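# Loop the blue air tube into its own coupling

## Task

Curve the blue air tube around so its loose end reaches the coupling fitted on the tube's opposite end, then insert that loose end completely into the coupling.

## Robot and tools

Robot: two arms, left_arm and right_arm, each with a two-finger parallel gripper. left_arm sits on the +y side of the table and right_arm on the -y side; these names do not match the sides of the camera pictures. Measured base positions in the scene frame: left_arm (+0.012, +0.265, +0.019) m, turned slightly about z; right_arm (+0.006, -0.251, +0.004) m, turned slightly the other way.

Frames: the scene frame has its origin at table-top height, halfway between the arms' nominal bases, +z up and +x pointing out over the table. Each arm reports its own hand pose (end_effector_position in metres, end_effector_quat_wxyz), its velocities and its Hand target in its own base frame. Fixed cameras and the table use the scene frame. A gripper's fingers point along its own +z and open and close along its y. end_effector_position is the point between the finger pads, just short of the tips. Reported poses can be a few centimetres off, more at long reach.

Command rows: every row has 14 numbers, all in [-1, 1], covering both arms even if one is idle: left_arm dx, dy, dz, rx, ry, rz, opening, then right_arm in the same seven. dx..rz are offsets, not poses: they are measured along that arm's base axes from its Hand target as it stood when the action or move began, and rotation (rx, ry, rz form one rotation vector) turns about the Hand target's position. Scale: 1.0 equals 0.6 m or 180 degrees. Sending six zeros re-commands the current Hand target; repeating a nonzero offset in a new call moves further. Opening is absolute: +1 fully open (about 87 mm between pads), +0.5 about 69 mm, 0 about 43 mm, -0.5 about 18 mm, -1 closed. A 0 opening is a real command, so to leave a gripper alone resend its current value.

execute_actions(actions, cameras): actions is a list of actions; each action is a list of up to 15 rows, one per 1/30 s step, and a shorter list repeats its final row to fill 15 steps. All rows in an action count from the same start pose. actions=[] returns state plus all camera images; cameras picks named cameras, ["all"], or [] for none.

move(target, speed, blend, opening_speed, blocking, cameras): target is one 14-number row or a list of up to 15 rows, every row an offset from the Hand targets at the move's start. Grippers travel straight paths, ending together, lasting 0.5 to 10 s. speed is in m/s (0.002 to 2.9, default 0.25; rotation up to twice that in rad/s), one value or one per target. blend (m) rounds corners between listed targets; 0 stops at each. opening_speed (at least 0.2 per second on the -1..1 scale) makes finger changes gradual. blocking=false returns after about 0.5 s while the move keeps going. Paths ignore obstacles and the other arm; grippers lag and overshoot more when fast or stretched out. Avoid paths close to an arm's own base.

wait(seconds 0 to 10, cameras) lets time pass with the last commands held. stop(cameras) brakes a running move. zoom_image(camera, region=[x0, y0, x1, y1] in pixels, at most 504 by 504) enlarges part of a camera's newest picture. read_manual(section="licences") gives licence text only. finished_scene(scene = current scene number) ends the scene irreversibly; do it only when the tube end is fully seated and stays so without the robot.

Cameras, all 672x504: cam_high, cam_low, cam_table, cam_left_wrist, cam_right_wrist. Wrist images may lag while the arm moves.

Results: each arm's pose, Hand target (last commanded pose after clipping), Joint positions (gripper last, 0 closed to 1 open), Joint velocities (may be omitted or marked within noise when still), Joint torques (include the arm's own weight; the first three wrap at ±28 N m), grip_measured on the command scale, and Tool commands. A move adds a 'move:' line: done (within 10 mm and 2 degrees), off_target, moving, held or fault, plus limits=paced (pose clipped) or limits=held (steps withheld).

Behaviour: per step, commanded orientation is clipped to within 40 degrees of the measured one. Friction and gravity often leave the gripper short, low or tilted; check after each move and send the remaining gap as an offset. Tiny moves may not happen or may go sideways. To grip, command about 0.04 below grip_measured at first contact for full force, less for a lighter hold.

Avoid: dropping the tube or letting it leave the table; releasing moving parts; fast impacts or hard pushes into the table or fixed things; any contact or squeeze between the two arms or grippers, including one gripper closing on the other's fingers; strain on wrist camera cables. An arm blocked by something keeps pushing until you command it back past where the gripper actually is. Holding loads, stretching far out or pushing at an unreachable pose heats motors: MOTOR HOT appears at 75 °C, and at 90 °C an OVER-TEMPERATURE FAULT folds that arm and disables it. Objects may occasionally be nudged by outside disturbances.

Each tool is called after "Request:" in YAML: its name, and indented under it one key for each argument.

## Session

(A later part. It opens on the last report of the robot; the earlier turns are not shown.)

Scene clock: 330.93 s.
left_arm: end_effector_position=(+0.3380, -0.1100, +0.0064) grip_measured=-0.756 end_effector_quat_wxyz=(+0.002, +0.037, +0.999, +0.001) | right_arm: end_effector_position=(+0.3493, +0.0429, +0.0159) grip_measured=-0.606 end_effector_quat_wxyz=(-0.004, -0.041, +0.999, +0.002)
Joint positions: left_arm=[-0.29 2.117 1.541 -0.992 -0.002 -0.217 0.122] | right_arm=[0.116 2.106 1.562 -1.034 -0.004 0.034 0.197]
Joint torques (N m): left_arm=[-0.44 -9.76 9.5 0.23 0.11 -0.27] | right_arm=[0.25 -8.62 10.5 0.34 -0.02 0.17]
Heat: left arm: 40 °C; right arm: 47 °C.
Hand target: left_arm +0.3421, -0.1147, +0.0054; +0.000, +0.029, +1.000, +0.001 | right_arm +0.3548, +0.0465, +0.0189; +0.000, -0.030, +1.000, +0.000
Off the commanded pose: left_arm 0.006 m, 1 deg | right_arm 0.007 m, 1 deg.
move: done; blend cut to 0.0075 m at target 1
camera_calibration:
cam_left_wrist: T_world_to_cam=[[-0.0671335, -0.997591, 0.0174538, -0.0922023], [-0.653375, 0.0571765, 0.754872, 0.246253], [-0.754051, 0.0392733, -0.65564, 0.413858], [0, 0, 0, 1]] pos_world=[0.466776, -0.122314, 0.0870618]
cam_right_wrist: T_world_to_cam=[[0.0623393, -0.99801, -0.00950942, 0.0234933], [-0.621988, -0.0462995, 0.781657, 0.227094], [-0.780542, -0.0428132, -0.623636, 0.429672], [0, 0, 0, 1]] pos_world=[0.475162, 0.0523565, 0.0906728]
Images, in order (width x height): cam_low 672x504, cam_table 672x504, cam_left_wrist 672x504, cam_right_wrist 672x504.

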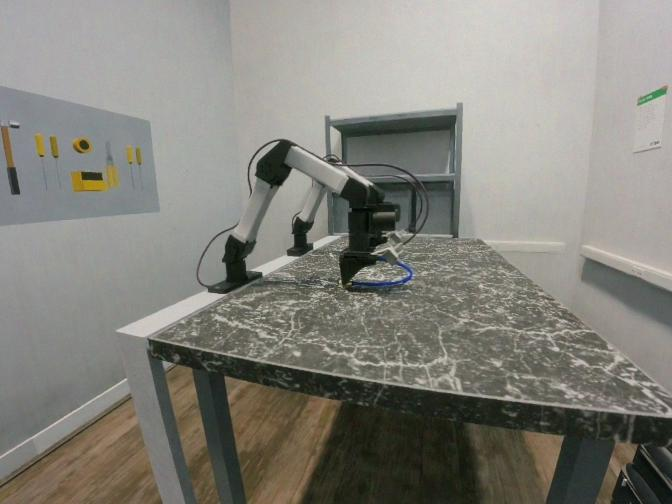

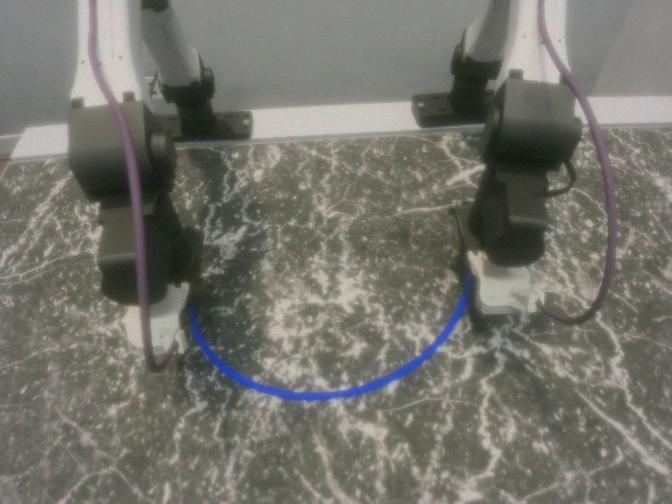

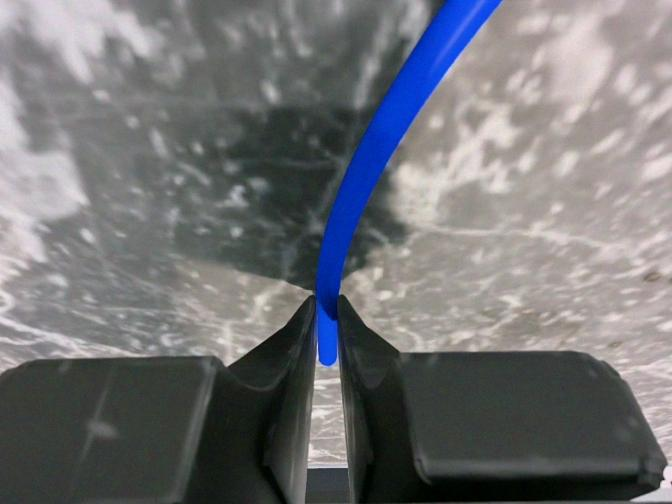

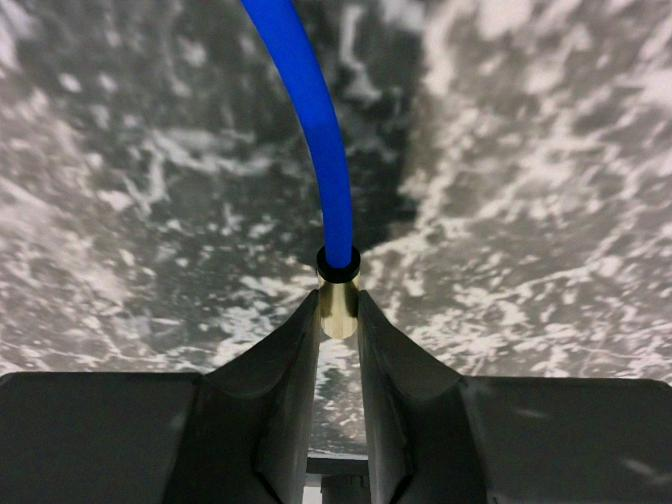

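Request:
move:
  target:
    - [0.0441,-0.0995,0,0,0,0.167,-1,0.0457,0.1319,0,0,0,-0.169,-1]
    - [0.0885,-0.1985,0,0,0,0.334,-1,0.0912,0.2634,0,0,0,-0.338,-1]
  blend: [0.02,0]
  speed: 0.14
  cameras: ["cam_table","cam_low","cam_left_wrist","cam_right_wrist"]

Scene clock: 337.63 s.
left_arm: end_effector_position=(+0.3930, -0.2296, +0.0088) grip_measured=-0.756 end_effector_quat_wxyz=(+0.003, -0.465, +0.885, -0.003) | right_arm: end_effector_position=(+0.4058, +0.2010, +0.0172) grip_measured=-0.606 end_effector_quat_wxyz=(-0.001, +0.467, +0.884, +0.001)
Joint positions: left_arm=[-0.439 2.367 1.97 -1.164 -0.002 -1.407 0.122] | right_arm=[0.369 2.374 2.014 -1.21 -0.004 1.34 0.197]
Joint torques (N m): left_arm=[-0.34 -11.67 9.73 0.13 0.05 -0.34] | right_arm=[0.12 -10.29 10.59 0.25 0.05 0.24]
Heat: left arm: 41 °C; right arm: 47 °C.
Hand target: left_arm +0.3952, -0.2337, +0.0053; +0.000, -0.476, +0.879, +0.001 | right_arm +0.4095, +0.2047, +0.0190; +0.000, +0.480, +0.877, +0.001
Off the commanded pose: left_arm 0.006 m, 1 deg | right_arm 0.005 m, 2 deg.
move: done
camera_calibration:
cam_left_wrist: T_world_to_cam=[[0.827069, -0.561443, 0.0271969, -0.459172], [-0.38529, -0.531017, 0.7547, 0.0468139], [-0.409279, -0.634667, -0.655506, 0.171328], [0, 0, 0, 1]] pos_world=[0.467925, -0.124203, 0.0894645]
cam_right_wrist: T_world_to_cam=[[-0.836279, -0.548258, -0.00706296, 0.451967], [-0.348126, 0.52097, 0.779358, 0.0434515], [-0.42361, 0.654219, -0.626539, 0.196553], [0, 0, 0, 1]] pos_world=[0.476359, 0.0965692, 0.092476]
Images, in order (width x height): cam_low 672x504, cam_table 672x504, cam_left_wrist 672x504, cam_right_wrist 672x504.

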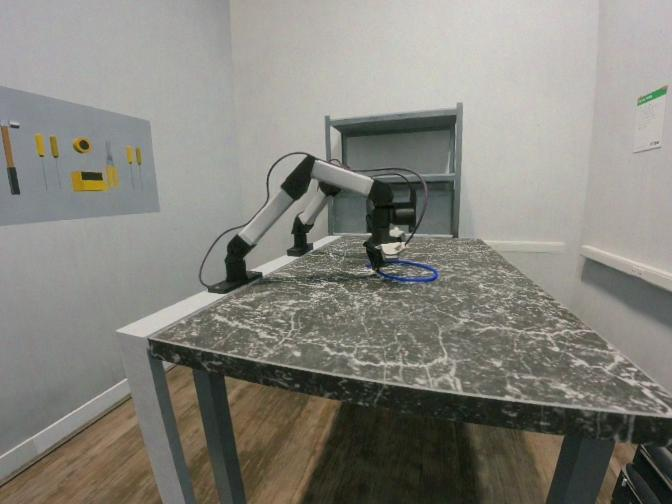

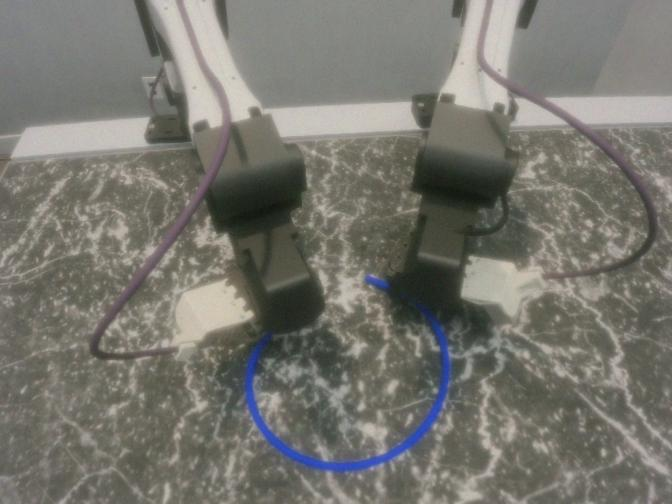

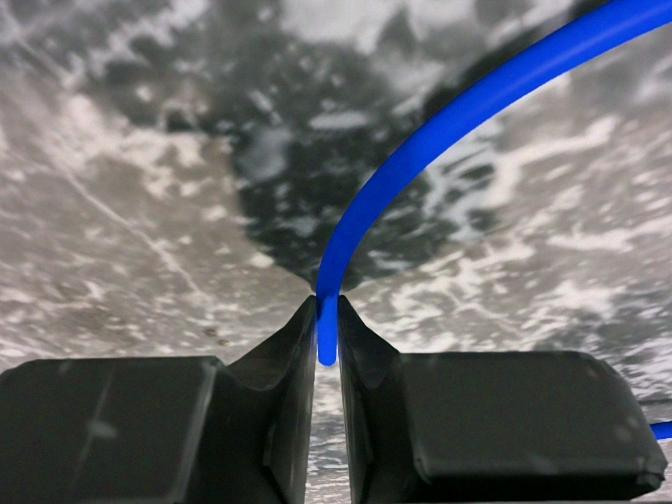

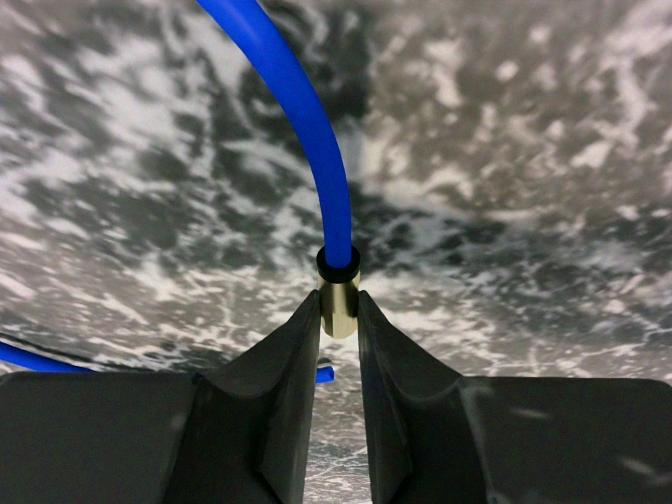

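Request:
move:
  target: [0,-0.0377,0,0,0,0.172,-1,0,0.0463,0,0,0,-0.189,-1]
  speed: 0.1
  cameras: ["cam_table","cam_low","cam_left_wrist","cam_right_wrist"]

Request:
zoom_image:
  camera: "cam_table"
  region: [270, 240, 430, 360]

Request:
zoom_image:
  camera: "cam_right_wrist"
  region: [250, 220, 430, 400]

Request:
zoom_image:
  camera: "cam_left_wrist"
  region: [230, 220, 430, 420]

Request:
zoom_image:
  camera: "cam_low"
  region: [340, 220, 450, 300]

Scene clock: 348.07 s.
left_arm: end_effector_position=(+0.3900, -0.2521, +0.0020) grip_measured=-0.753 end_effector_quat_wxyz=(+0.013, +0.677, -0.736, -0.015) | right_arm: end_effector_position=(+0.4035, +0.2293, +0.0044) grip_measured=-0.606 end_effector_quat_wxyz=(-0.011, +0.701, +0.712, -0.020)
Joint positions: left_arm=[-0.486 2.362 1.932 -1.178 0.015 -1.973 0.123] | right_arm=[0.432 2.367 1.952 -1.201 -0.007 1.987 0.197]
Joint torques (N m): left_arm=[-0.7 -15.73 4.88 0.52 -0.11 -0.63] | right_arm=[0.03 -14.58 6.13 0.44 0.06 0.32]
Heat: left arm: 43 °C; right arm: 49 °C.
Hand target: left_arm +0.3952, -0.2563, +0.0054; +0.000, +0.693, -0.720, -0.001 | right_arm +0.4094, +0.2324, +0.0189; +0.000, +0.716, +0.698, +0.000
Off the commanded pose: left_arm 0.007 m, 3 deg | right_arm 0.016 m, 4 deg.
move: off_target (left_arm, right_arm)
camera_calibration:
cam_left_wrist: T_world_to_cam=[[0.996845, -0.0764159, -0.021459, -0.412934], [-0.0338132, -0.653452, 0.756213, -0.12909], [-0.0718091, -0.753101, -0.653974, -0.0101222], [0, 0, 0, 1]] pos_world=[0.40654, -0.123532, 0.0821387]
cam_right_wrist: T_world_to_cam=[[-0.999253, 0.0040224, 0.0384453, 0.404454], [0.0321284, 0.639446, 0.768164, -0.142678], [-0.0214938, 0.768826, -0.639097, -0.0195246], [0, 0, 0, 1]] pos_world=[0.408316, 0.104619, 0.081573]
Images, in order (width x height): cam_low 672x504, cam_table 672x504, cam_left_wrist 672x504, cam_right_wrist 672x504.

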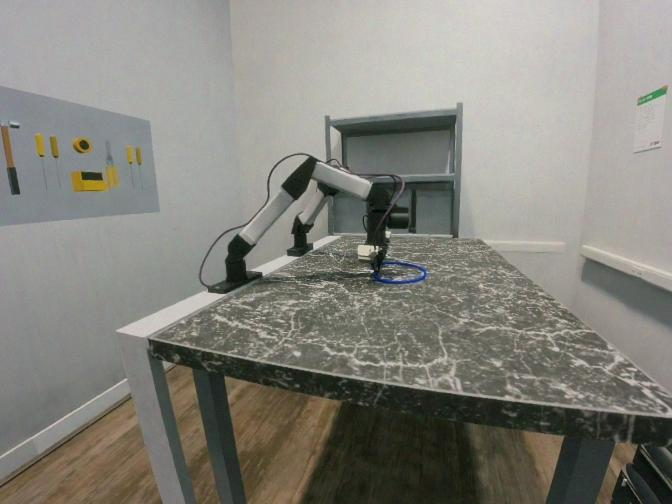

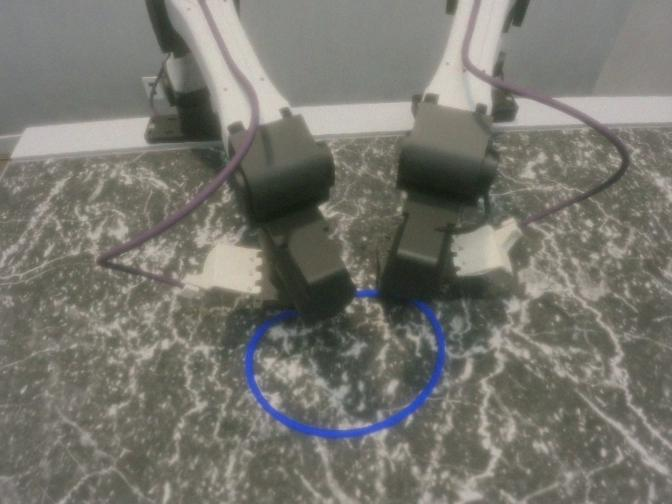

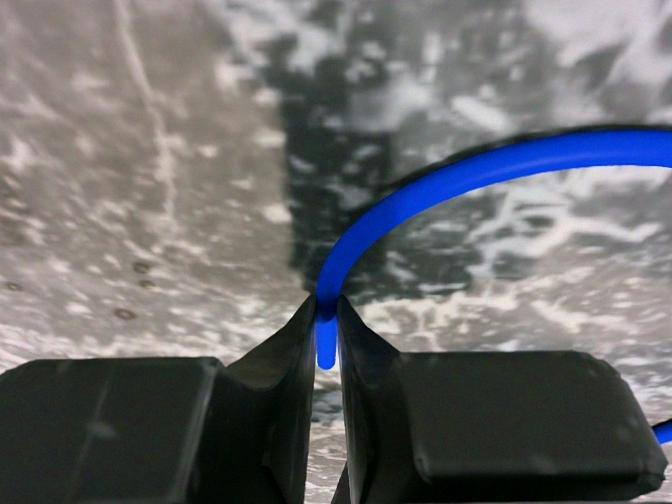

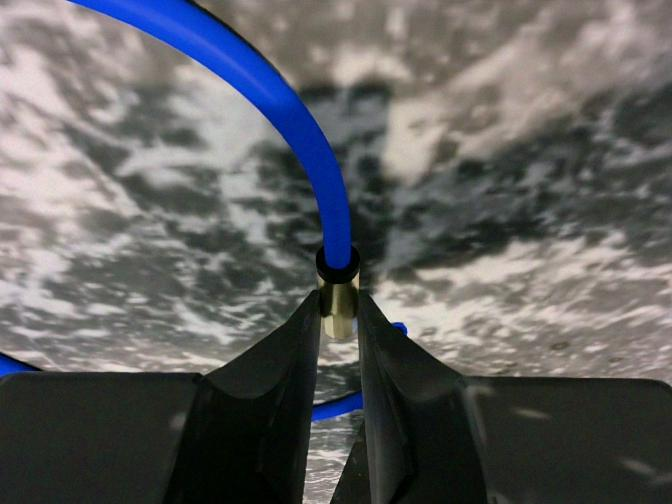

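Scaled by 3.150 from the camera's 672x504 image, which has a finer 960x720 frame.

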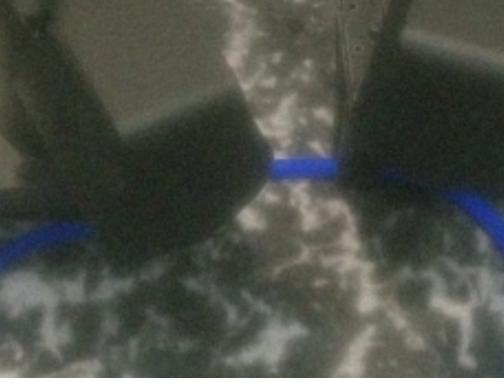

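Scaled by 2.800 from the camera's 672x504 image, which has a finer 960x720 frame.

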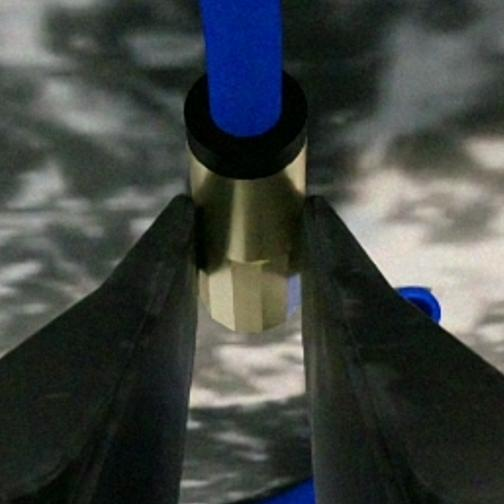

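Scaled by 2.520 from the camera's 672x504 image, which has a finer 960x720 frame.

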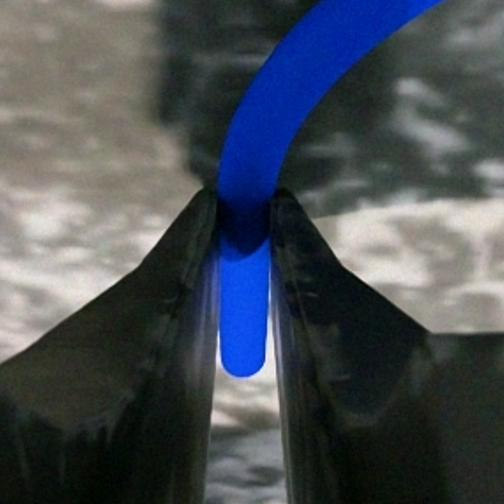

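Scaled by 4.582 from the camera's 672x504 image, which has a finer 960x720 frame.

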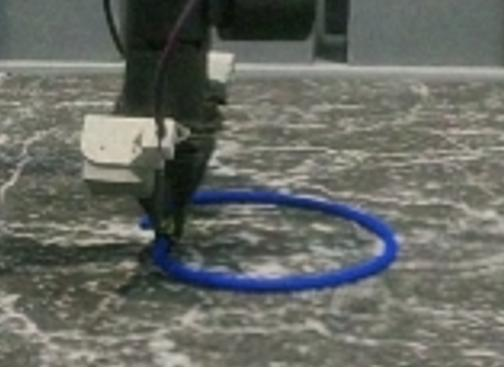

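Request:
move:
  target: [0.037,0.005,0.013,0,0,0,-1,0,-0.005,0.015,0,0,0,-1]
  speed: 0.05
  cameras: ["cam_table","cam_low","cam_left_wrist","cam_right_wrist"]

Request:
zoom_image:
  camera: "cam_table"
  region: [300, 250, 420, 340]

Request:
zoom_image:
  camera: "cam_right_wrist"
  region: [250, 220, 430, 400]

Request:
zoom_image:
  camera: "cam_low"
  region: [350, 240, 410, 285]

Scene clock: 357.83 s.
left_arm: end_effector_position=(+0.4105, -0.2590, +0.0174) grip_measured=-0.753 end_effector_quat_wxyz=(+0.005, +0.680, -0.733, +0.007) | right_arm: end_effector_position=(+0.4049, +0.2299, +0.0105) grip_measured=-0.606 end_effector_quat_wxyz=(-0.009, +0.702, +0.712, -0.014)
Joint positions: left_arm=[-0.478 2.396 2.05 -1.215 0.015 -1.973 0.123] | right_arm=[0.432 2.353 1.952 -1.201 -0.007 1.989 0.197]
Joint torques (N m): left_arm=[0.98 -11.95 9.76 0.06 -0.12 -0.31] | right_arm=[-0.49 -14.46 7.5 0.2 0.08 0.27]
Heat: left arm: 48 °C; right arm: 54 °C.
Hand target: left_arm +0.4174, -0.2534, +0.0133; +0.000, +0.693, -0.721, +0.000 | right_arm +0.4094, +0.2294, +0.0280; +0.000, +0.716, +0.698, +0.001
Off the commanded pose: left_arm 0.010 m, 2 deg | right_arm 0.018 m, 3 deg.
move: off_target (right_arm)
camera_calibration:
cam_left_wrist: T_world_to_cam=[[0.997351, -0.0691846, 0.0224542, -0.432734], [-0.0614792, -0.636838, 0.768543, -0.1291], [-0.0388717, -0.767888, -0.639404, -0.0213939], [0, 0, 0, 1]] pos_world=[0.422819, -0.128583, 0.0952565]
cam_right_wrist: T_world_to_cam=[[-0.999646, 0.00537148, 0.026047, 0.405531], [0.0235304, 0.635068, 0.772098, -0.143328], [-0.0123943, 0.772438, -0.63497, -0.0206743], [0, 0, 0, 1]] pos_world=[0.408504, 0.104814, 0.0869727]
Images, in order (width x height): cam_low 672x504, cam_table 672x504, cam_left_wrist 672x504, cam_right_wrist 672x504.

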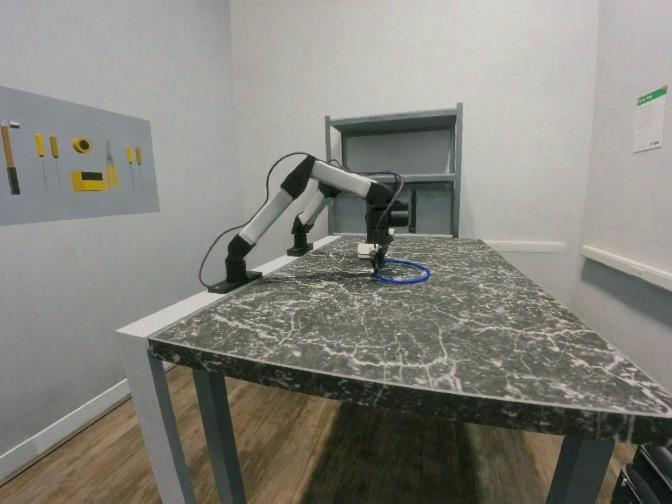

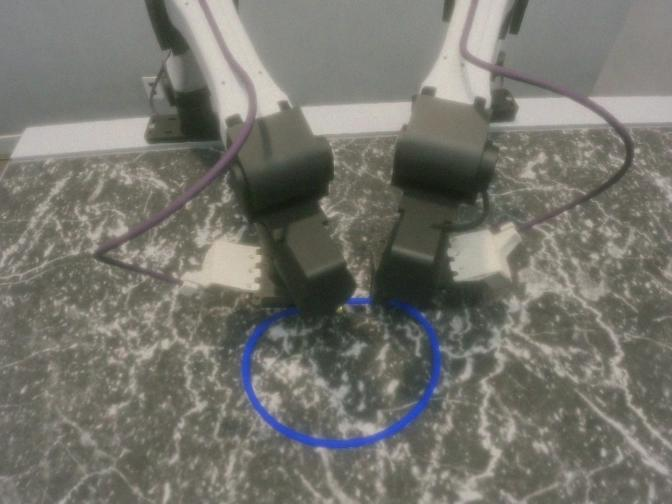

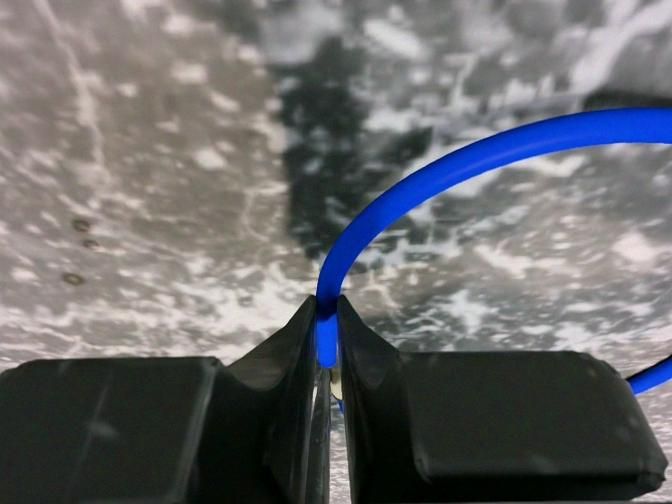

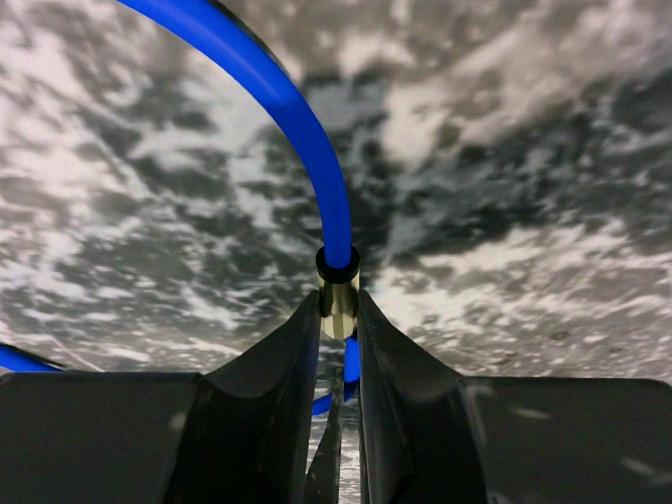

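Scaled by 4.200 from the camera's 672x504 image, which has a finer 960x720 frame.

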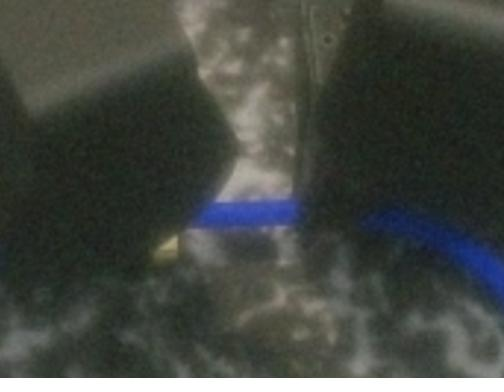

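Scaled by 2.800 from the camera's 672x504 image, which has a finer 960x720 frame.

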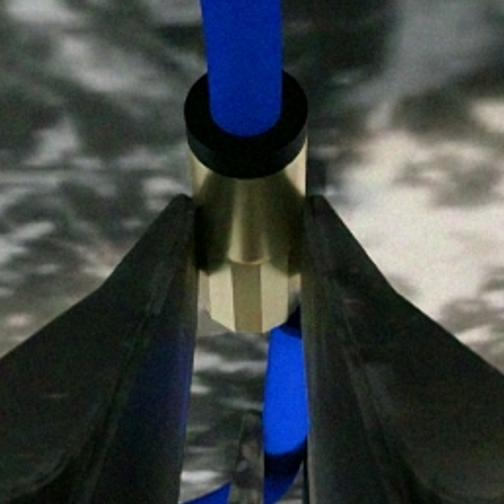

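Scaled by 8.400 from the camera's 672x504 image, which has a finer 960x720 frame.

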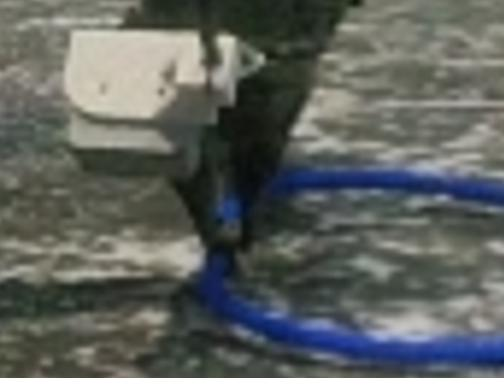

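Request:
move:
  target: [0.007,0.003,-0.018,0,0,0,-1,0,0,0,0,0,0,-1]
  speed: 0.05
  cameras: ["cam_table","cam_low","cam_left_wrist","cam_right_wrist"]

Request:
zoom_image:
  camera: "cam_table"
  region: [300, 250, 420, 340]

Request:
zoom_image:
  camera: "cam_right_wrist"
  region: [250, 220, 430, 400]

Request:
zoom_image:
  camera: "cam_left_wrist"
  region: [250, 270, 430, 450]

Scene clock: 365.33 s.
left_arm: end_effector_position=(+0.4100, -0.2555, +0.0068) grip_measured=-0.753 end_effector_quat_wxyz=(+0.009, +0.682, -0.731, -0.003) | right_arm: end_effector_position=(+0.4049, +0.2299, +0.0105) grip_measured=-0.606 end_effector_quat_wxyz=(-0.009, +0.702, +0.712, -0.014)
Joint positions: left_arm=[-0.472 2.419 2.05 -1.215 0.015 -1.973 0.123] | right_arm=[0.432 2.353 1.952 -1.201 -0.007 1.989 0.197]
Joint torques (N m): left_arm=[1.11 -12.1 9.39 0.29 -0.12 -0.23] | right_arm=[-0.49 -14.46 7.53 0.2 0.07 0.27]
Heat: left arm: 48 °C; right arm: 54 °C.
Hand target: left_arm +0.4216, -0.2515, +0.0023; +0.000, +0.693, -0.720, -0.001 | right_arm +0.4094, +0.2294, +0.0280; +0.000, +0.716, +0.698, +0.001
Off the commanded pose: left_arm 0.013 m, 2 deg | right_arm 0.018 m, 3 deg.
move: off_target (left_arm, right_arm)
camera_calibration:
cam_left_wrist: T_world_to_cam=[[0.997999, -0.0632147, 0.00145993, -0.430359], [-0.041981, -0.645153, 0.762899, -0.12885], [-0.0472846, -0.761434, -0.646516, -0.020312], [0, 0, 0, 1]] pos_world=[0.423129, -0.125799, 0.0857961]
cam_right_wrist: T_world_to_cam=[[-0.999646, 0.00537148, 0.026047, 0.405531], [0.0235304, 0.635068, 0.772098, -0.143328], [-0.0123943, 0.772438, -0.63497, -0.0206743], [0, 0, 0, 1]] pos_world=[0.408504, 0.104814, 0.0869727]
Images, in order (width x height): cam_low 672x504, cam_table 672x504, cam_left_wrist 672x504, cam_right_wrist 672x504.

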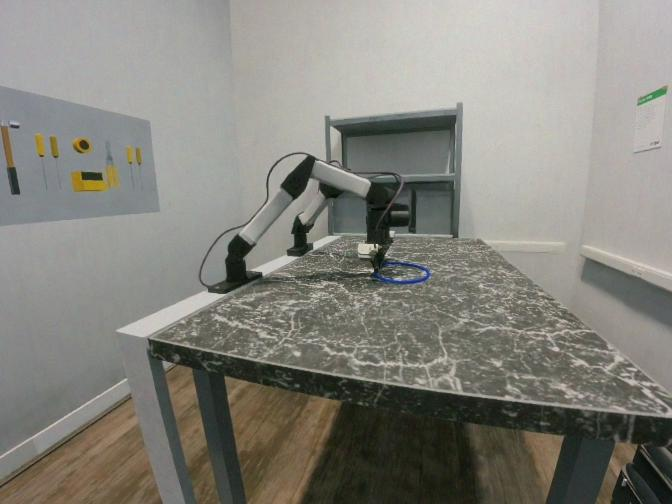

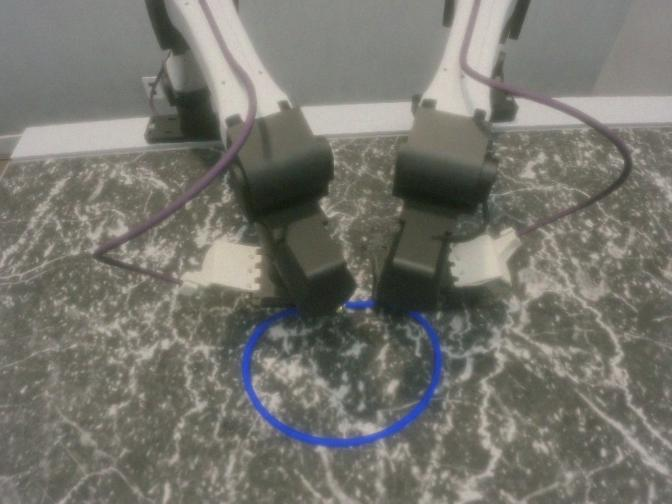

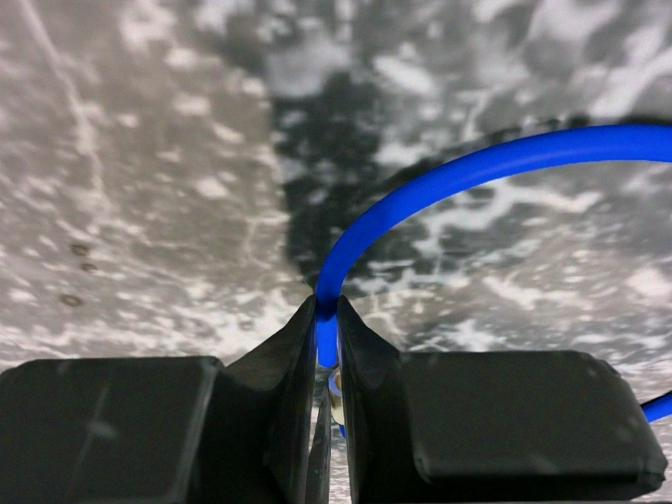

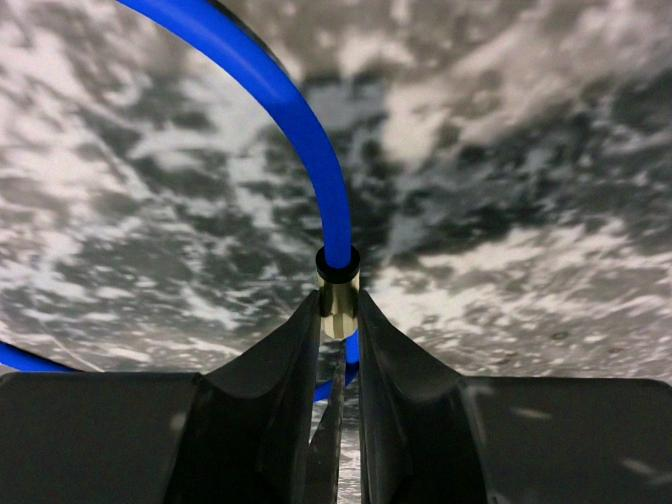

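Scaled by 4.200 from the camera's 672x504 image, which has a finer 960x720 frame.

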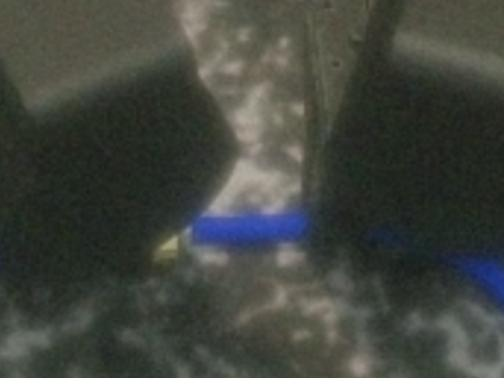

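Scaled by 2.800 from the camera's 672x504 image, which has a finer 960x720 frame.

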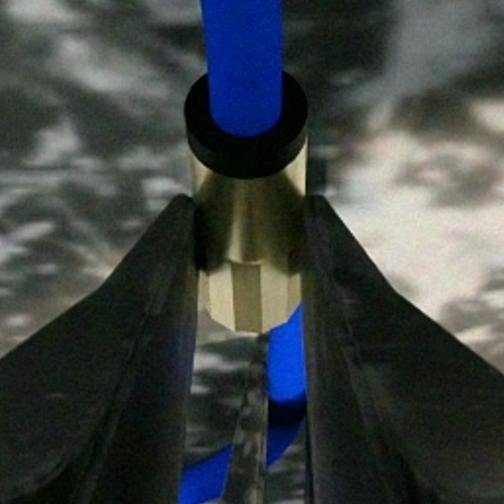

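Scaled by 2.800 from the camera's 672x504 image, which has a finer 960x720 frame.

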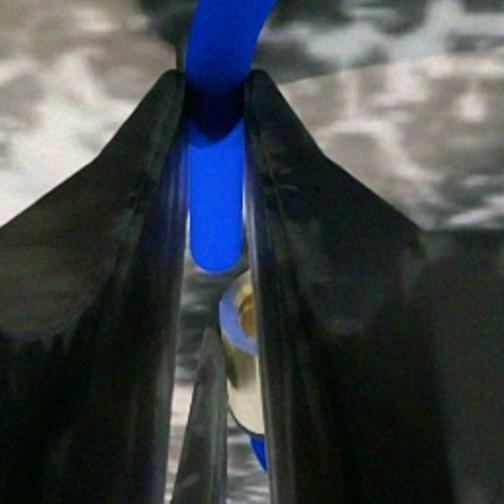

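Request:
move:
  target: [0.012,0.0,-0.00,0,0,0,-1,0,0,0,0,0,0,-1]
  speed: 0.05
  cameras: ["cam_table","cam_left_wrist","cam_right_wrist"]

Request:
zoom_image:
  camera: "cam_table"
  region: [300, 250, 420, 340]

Request:
zoom_image:
  camera: "cam_right_wrist"
  region: [250, 220, 430, 400]

Request:
zoom_image:
  camera: "cam_left_wrist"
  region: [250, 270, 430, 450]

Scene clock: 373.83 s.
left_arm: end_effector_position=(+0.4222, -0.2581, +0.0076) grip_measured=-0.753 end_effector_quat_wxyz=(+0.005, +0.684, -0.729, +0.007) | right_arm: end_effector_position=(+0.4049, +0.2299, +0.0105) grip_measured=-0.606 end_effector_quat_wxyz=(-0.009, +0.702, +0.712, -0.014)
Joint positions: left_arm=[-0.466 2.45 2.109 -1.219 0.015 -1.973 0.123] | right_arm=[0.432 2.353 1.952 -1.201 -0.007 1.989 0.197]
Joint torques (N m): left_arm=[1.11 -12.16 9.7 0.08 -0.12 -0.15] | right_arm=[-0.49 -14.45 7.51 0.2 0.07 0.26]
Heat: left arm: 48 °C; right arm: 54 °C.
Hand target: left_arm +0.4288, -0.2515, +0.0024; +0.000, +0.693, -0.720, -0.001 | right_arm +0.4094, +0.2294, +0.0280; +0.000, +0.716, +0.698, +0.001
Off the commanded pose: left_arm 0.011 m, 2 deg | right_arm 0.018 m, 3 deg.
move: off_target (left_arm, right_arm)
camera_calibration:
cam_left_wrist: T_world_to_cam=[[0.998151, -0.0566468, 0.0220428, -0.441269], [-0.0531609, -0.637703, 0.768446, -0.124085], [-0.0294732, -0.768197, -0.639535, -0.0305256], [0, 0, 0, 1]] pos_world=[0.432957, -0.127576, 0.0855572]
cam_right_wrist: T_world_to_cam=[[-0.999646, 0.00537148, 0.026047, 0.405531], [0.0235304, 0.635068, 0.772098, -0.143328], [-0.0123943, 0.772438, -0.63497, -0.0206743], [0, 0, 0, 1]] pos_world=[0.408504, 0.104814, 0.0869727]
Images, in order (width x height): cam_table 672x504, cam_left_wrist 672x504, cam_right_wrist 672x504.

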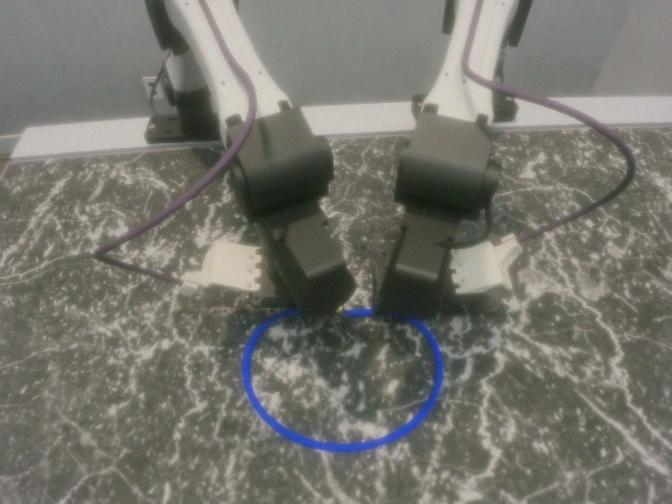

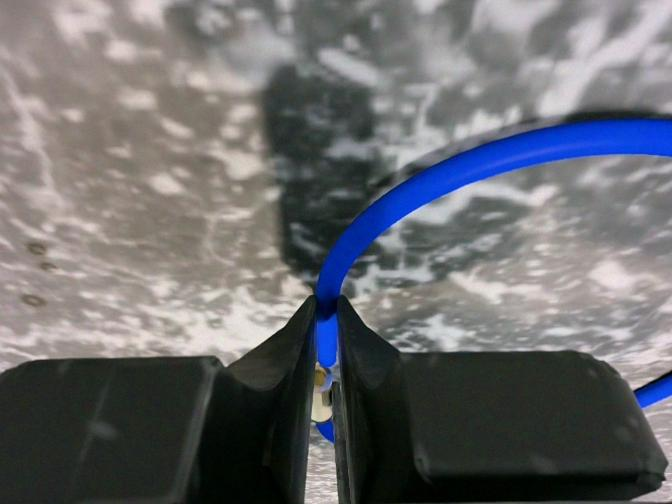

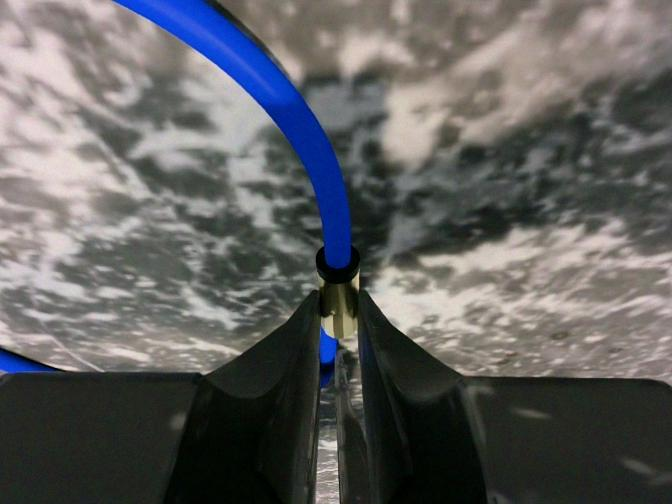

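Scaled by 4.200 from the camera's 672x504 image, which has a finer 960x720 frame.

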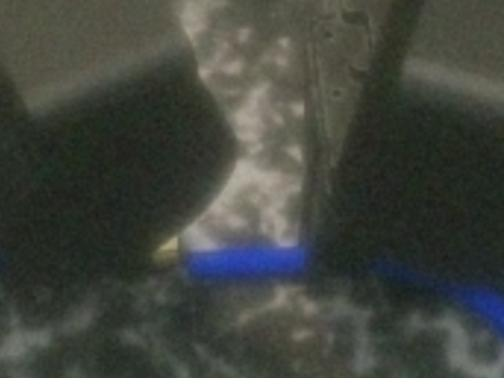

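Scaled by 2.800 from the camera's 672x504 image, which has a finer 960x720 frame.

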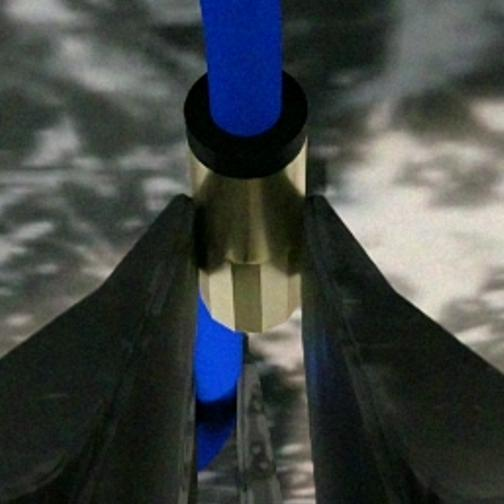

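Scaled by 2.800 from the camera's 672x504 image, which has a finer 960x720 frame.

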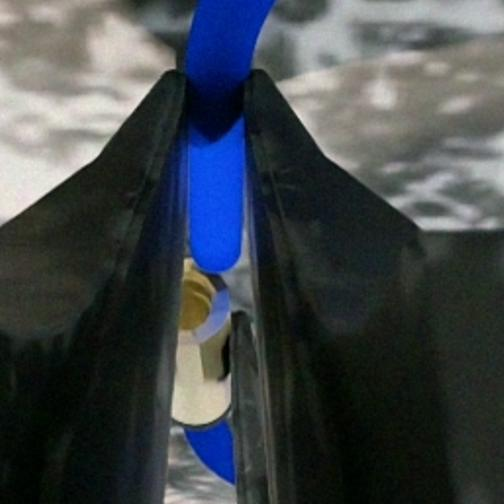

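Request:
move:
  target: [-0.026,0.0,0,0,0,0,-1,0,0,0,0,0,0,-1]
  speed: 0.05
  cameras: ["cam_table","cam_left_wrist","cam_right_wrist"]

Request:
zoom_image:
  camera: "cam_right_wrist"
  region: [250, 220, 430, 400]

Request:
zoom_image:
  camera: "cam_left_wrist"
  region: [250, 270, 430, 450]

Scene clock: 379.97 s.
left_arm: end_effector_position=(+0.4184, -0.2568, +0.0023) grip_measured=-0.753 end_effector_quat_wxyz=(+0.006, +0.684, -0.729, +0.011) | right_arm: end_effector_position=(+0.4049, +0.2299, +0.0105) grip_measured=-0.606 end_effector_quat_wxyz=(-0.009, +0.702, +0.712, -0.014)
Joint positions: left_arm=[-0.466 2.426 2.043 -1.172 0.018 -1.973 0.123] | right_arm=[0.432 2.353 1.952 -1.201 -0.007 1.989 0.197]
Joint torques (N m): left_arm=[-0.13 -16.14 4.22 0.17 -0.15 -0.31] | right_arm=[-0.49 -14.45 7.5 0.2 0.07 0.27]
Heat: left arm: 47 °C; right arm: 54 °C.
Hand target: left_arm +0.4132, -0.2515, +0.0024; +0.000, +0.693, -0.720, -0.001 | right_arm +0.4094, +0.2294, +0.0280; +0.000, +0.716, +0.698, +0.001
Off the commanded pose: left_arm 0.007 m, 2 deg | right_arm 0.018 m, 3 deg.
move: off_target (right_arm)
camera_calibration:
cam_left_wrist: T_world_to_cam=[[0.998052, -0.056568, 0.0263243, -0.43723], [-0.0562621, -0.633564, 0.771642, -0.117063], [-0.0269721, -0.771619, -0.635512, -0.0349457], [0, 0, 0, 1]] pos_world=[0.428849, -0.125865, 0.0796324]
cam_right_wrist: T_world_to_cam=[[-0.999646, 0.00537148, 0.026047, 0.405531], [0.0235304, 0.635068, 0.772098, -0.143328], [-0.0123943, 0.772438, -0.63497, -0.0206743], [0, 0, 0, 1]] pos_world=[0.408504, 0.104814, 0.0869727]
Images, in order (width x height): cam_table 672x504, cam_left_wrist 672x504, cam_right_wrist 672x504.

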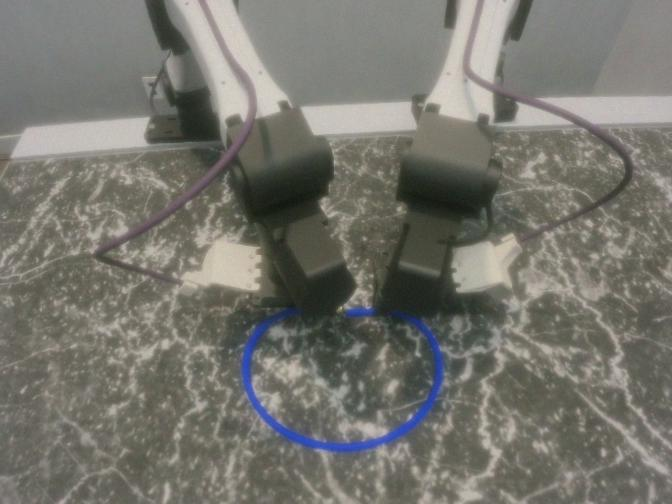

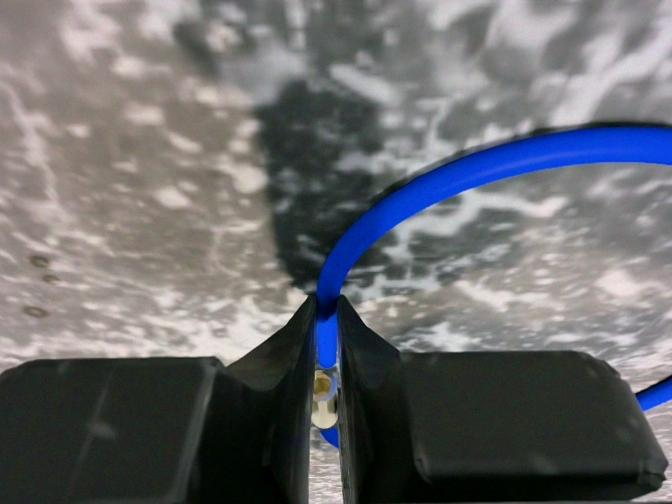

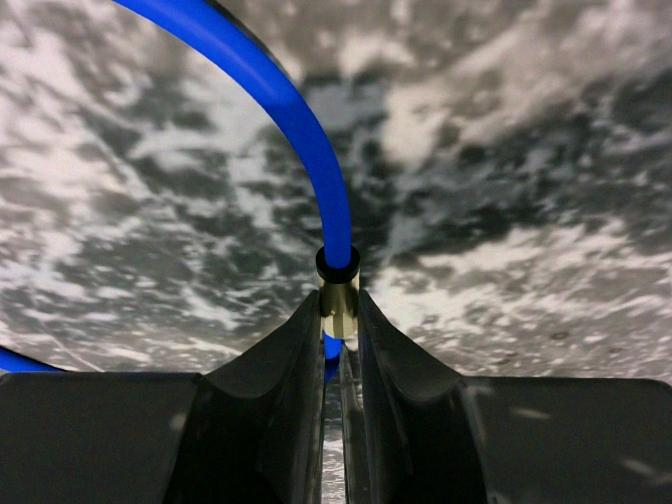

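Scaled by 2.800 from the camera's 672x504 image, which has a finer 960x720 frame.

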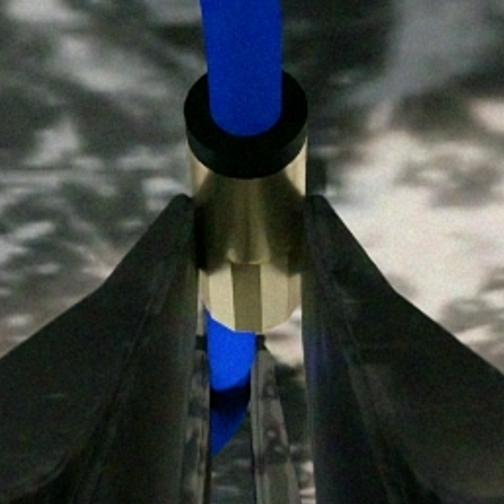

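Scaled by 2.800 from the camera's 672x504 image, which has a finer 960x720 frame.

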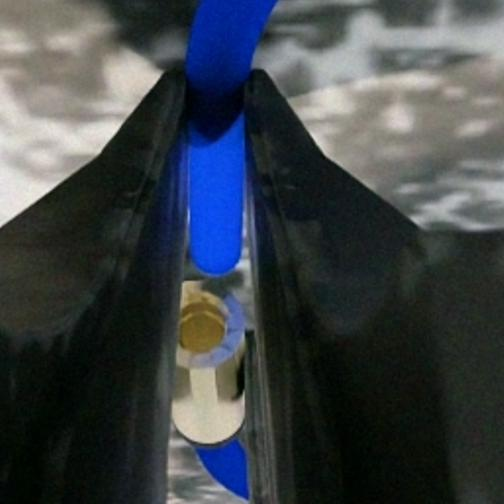

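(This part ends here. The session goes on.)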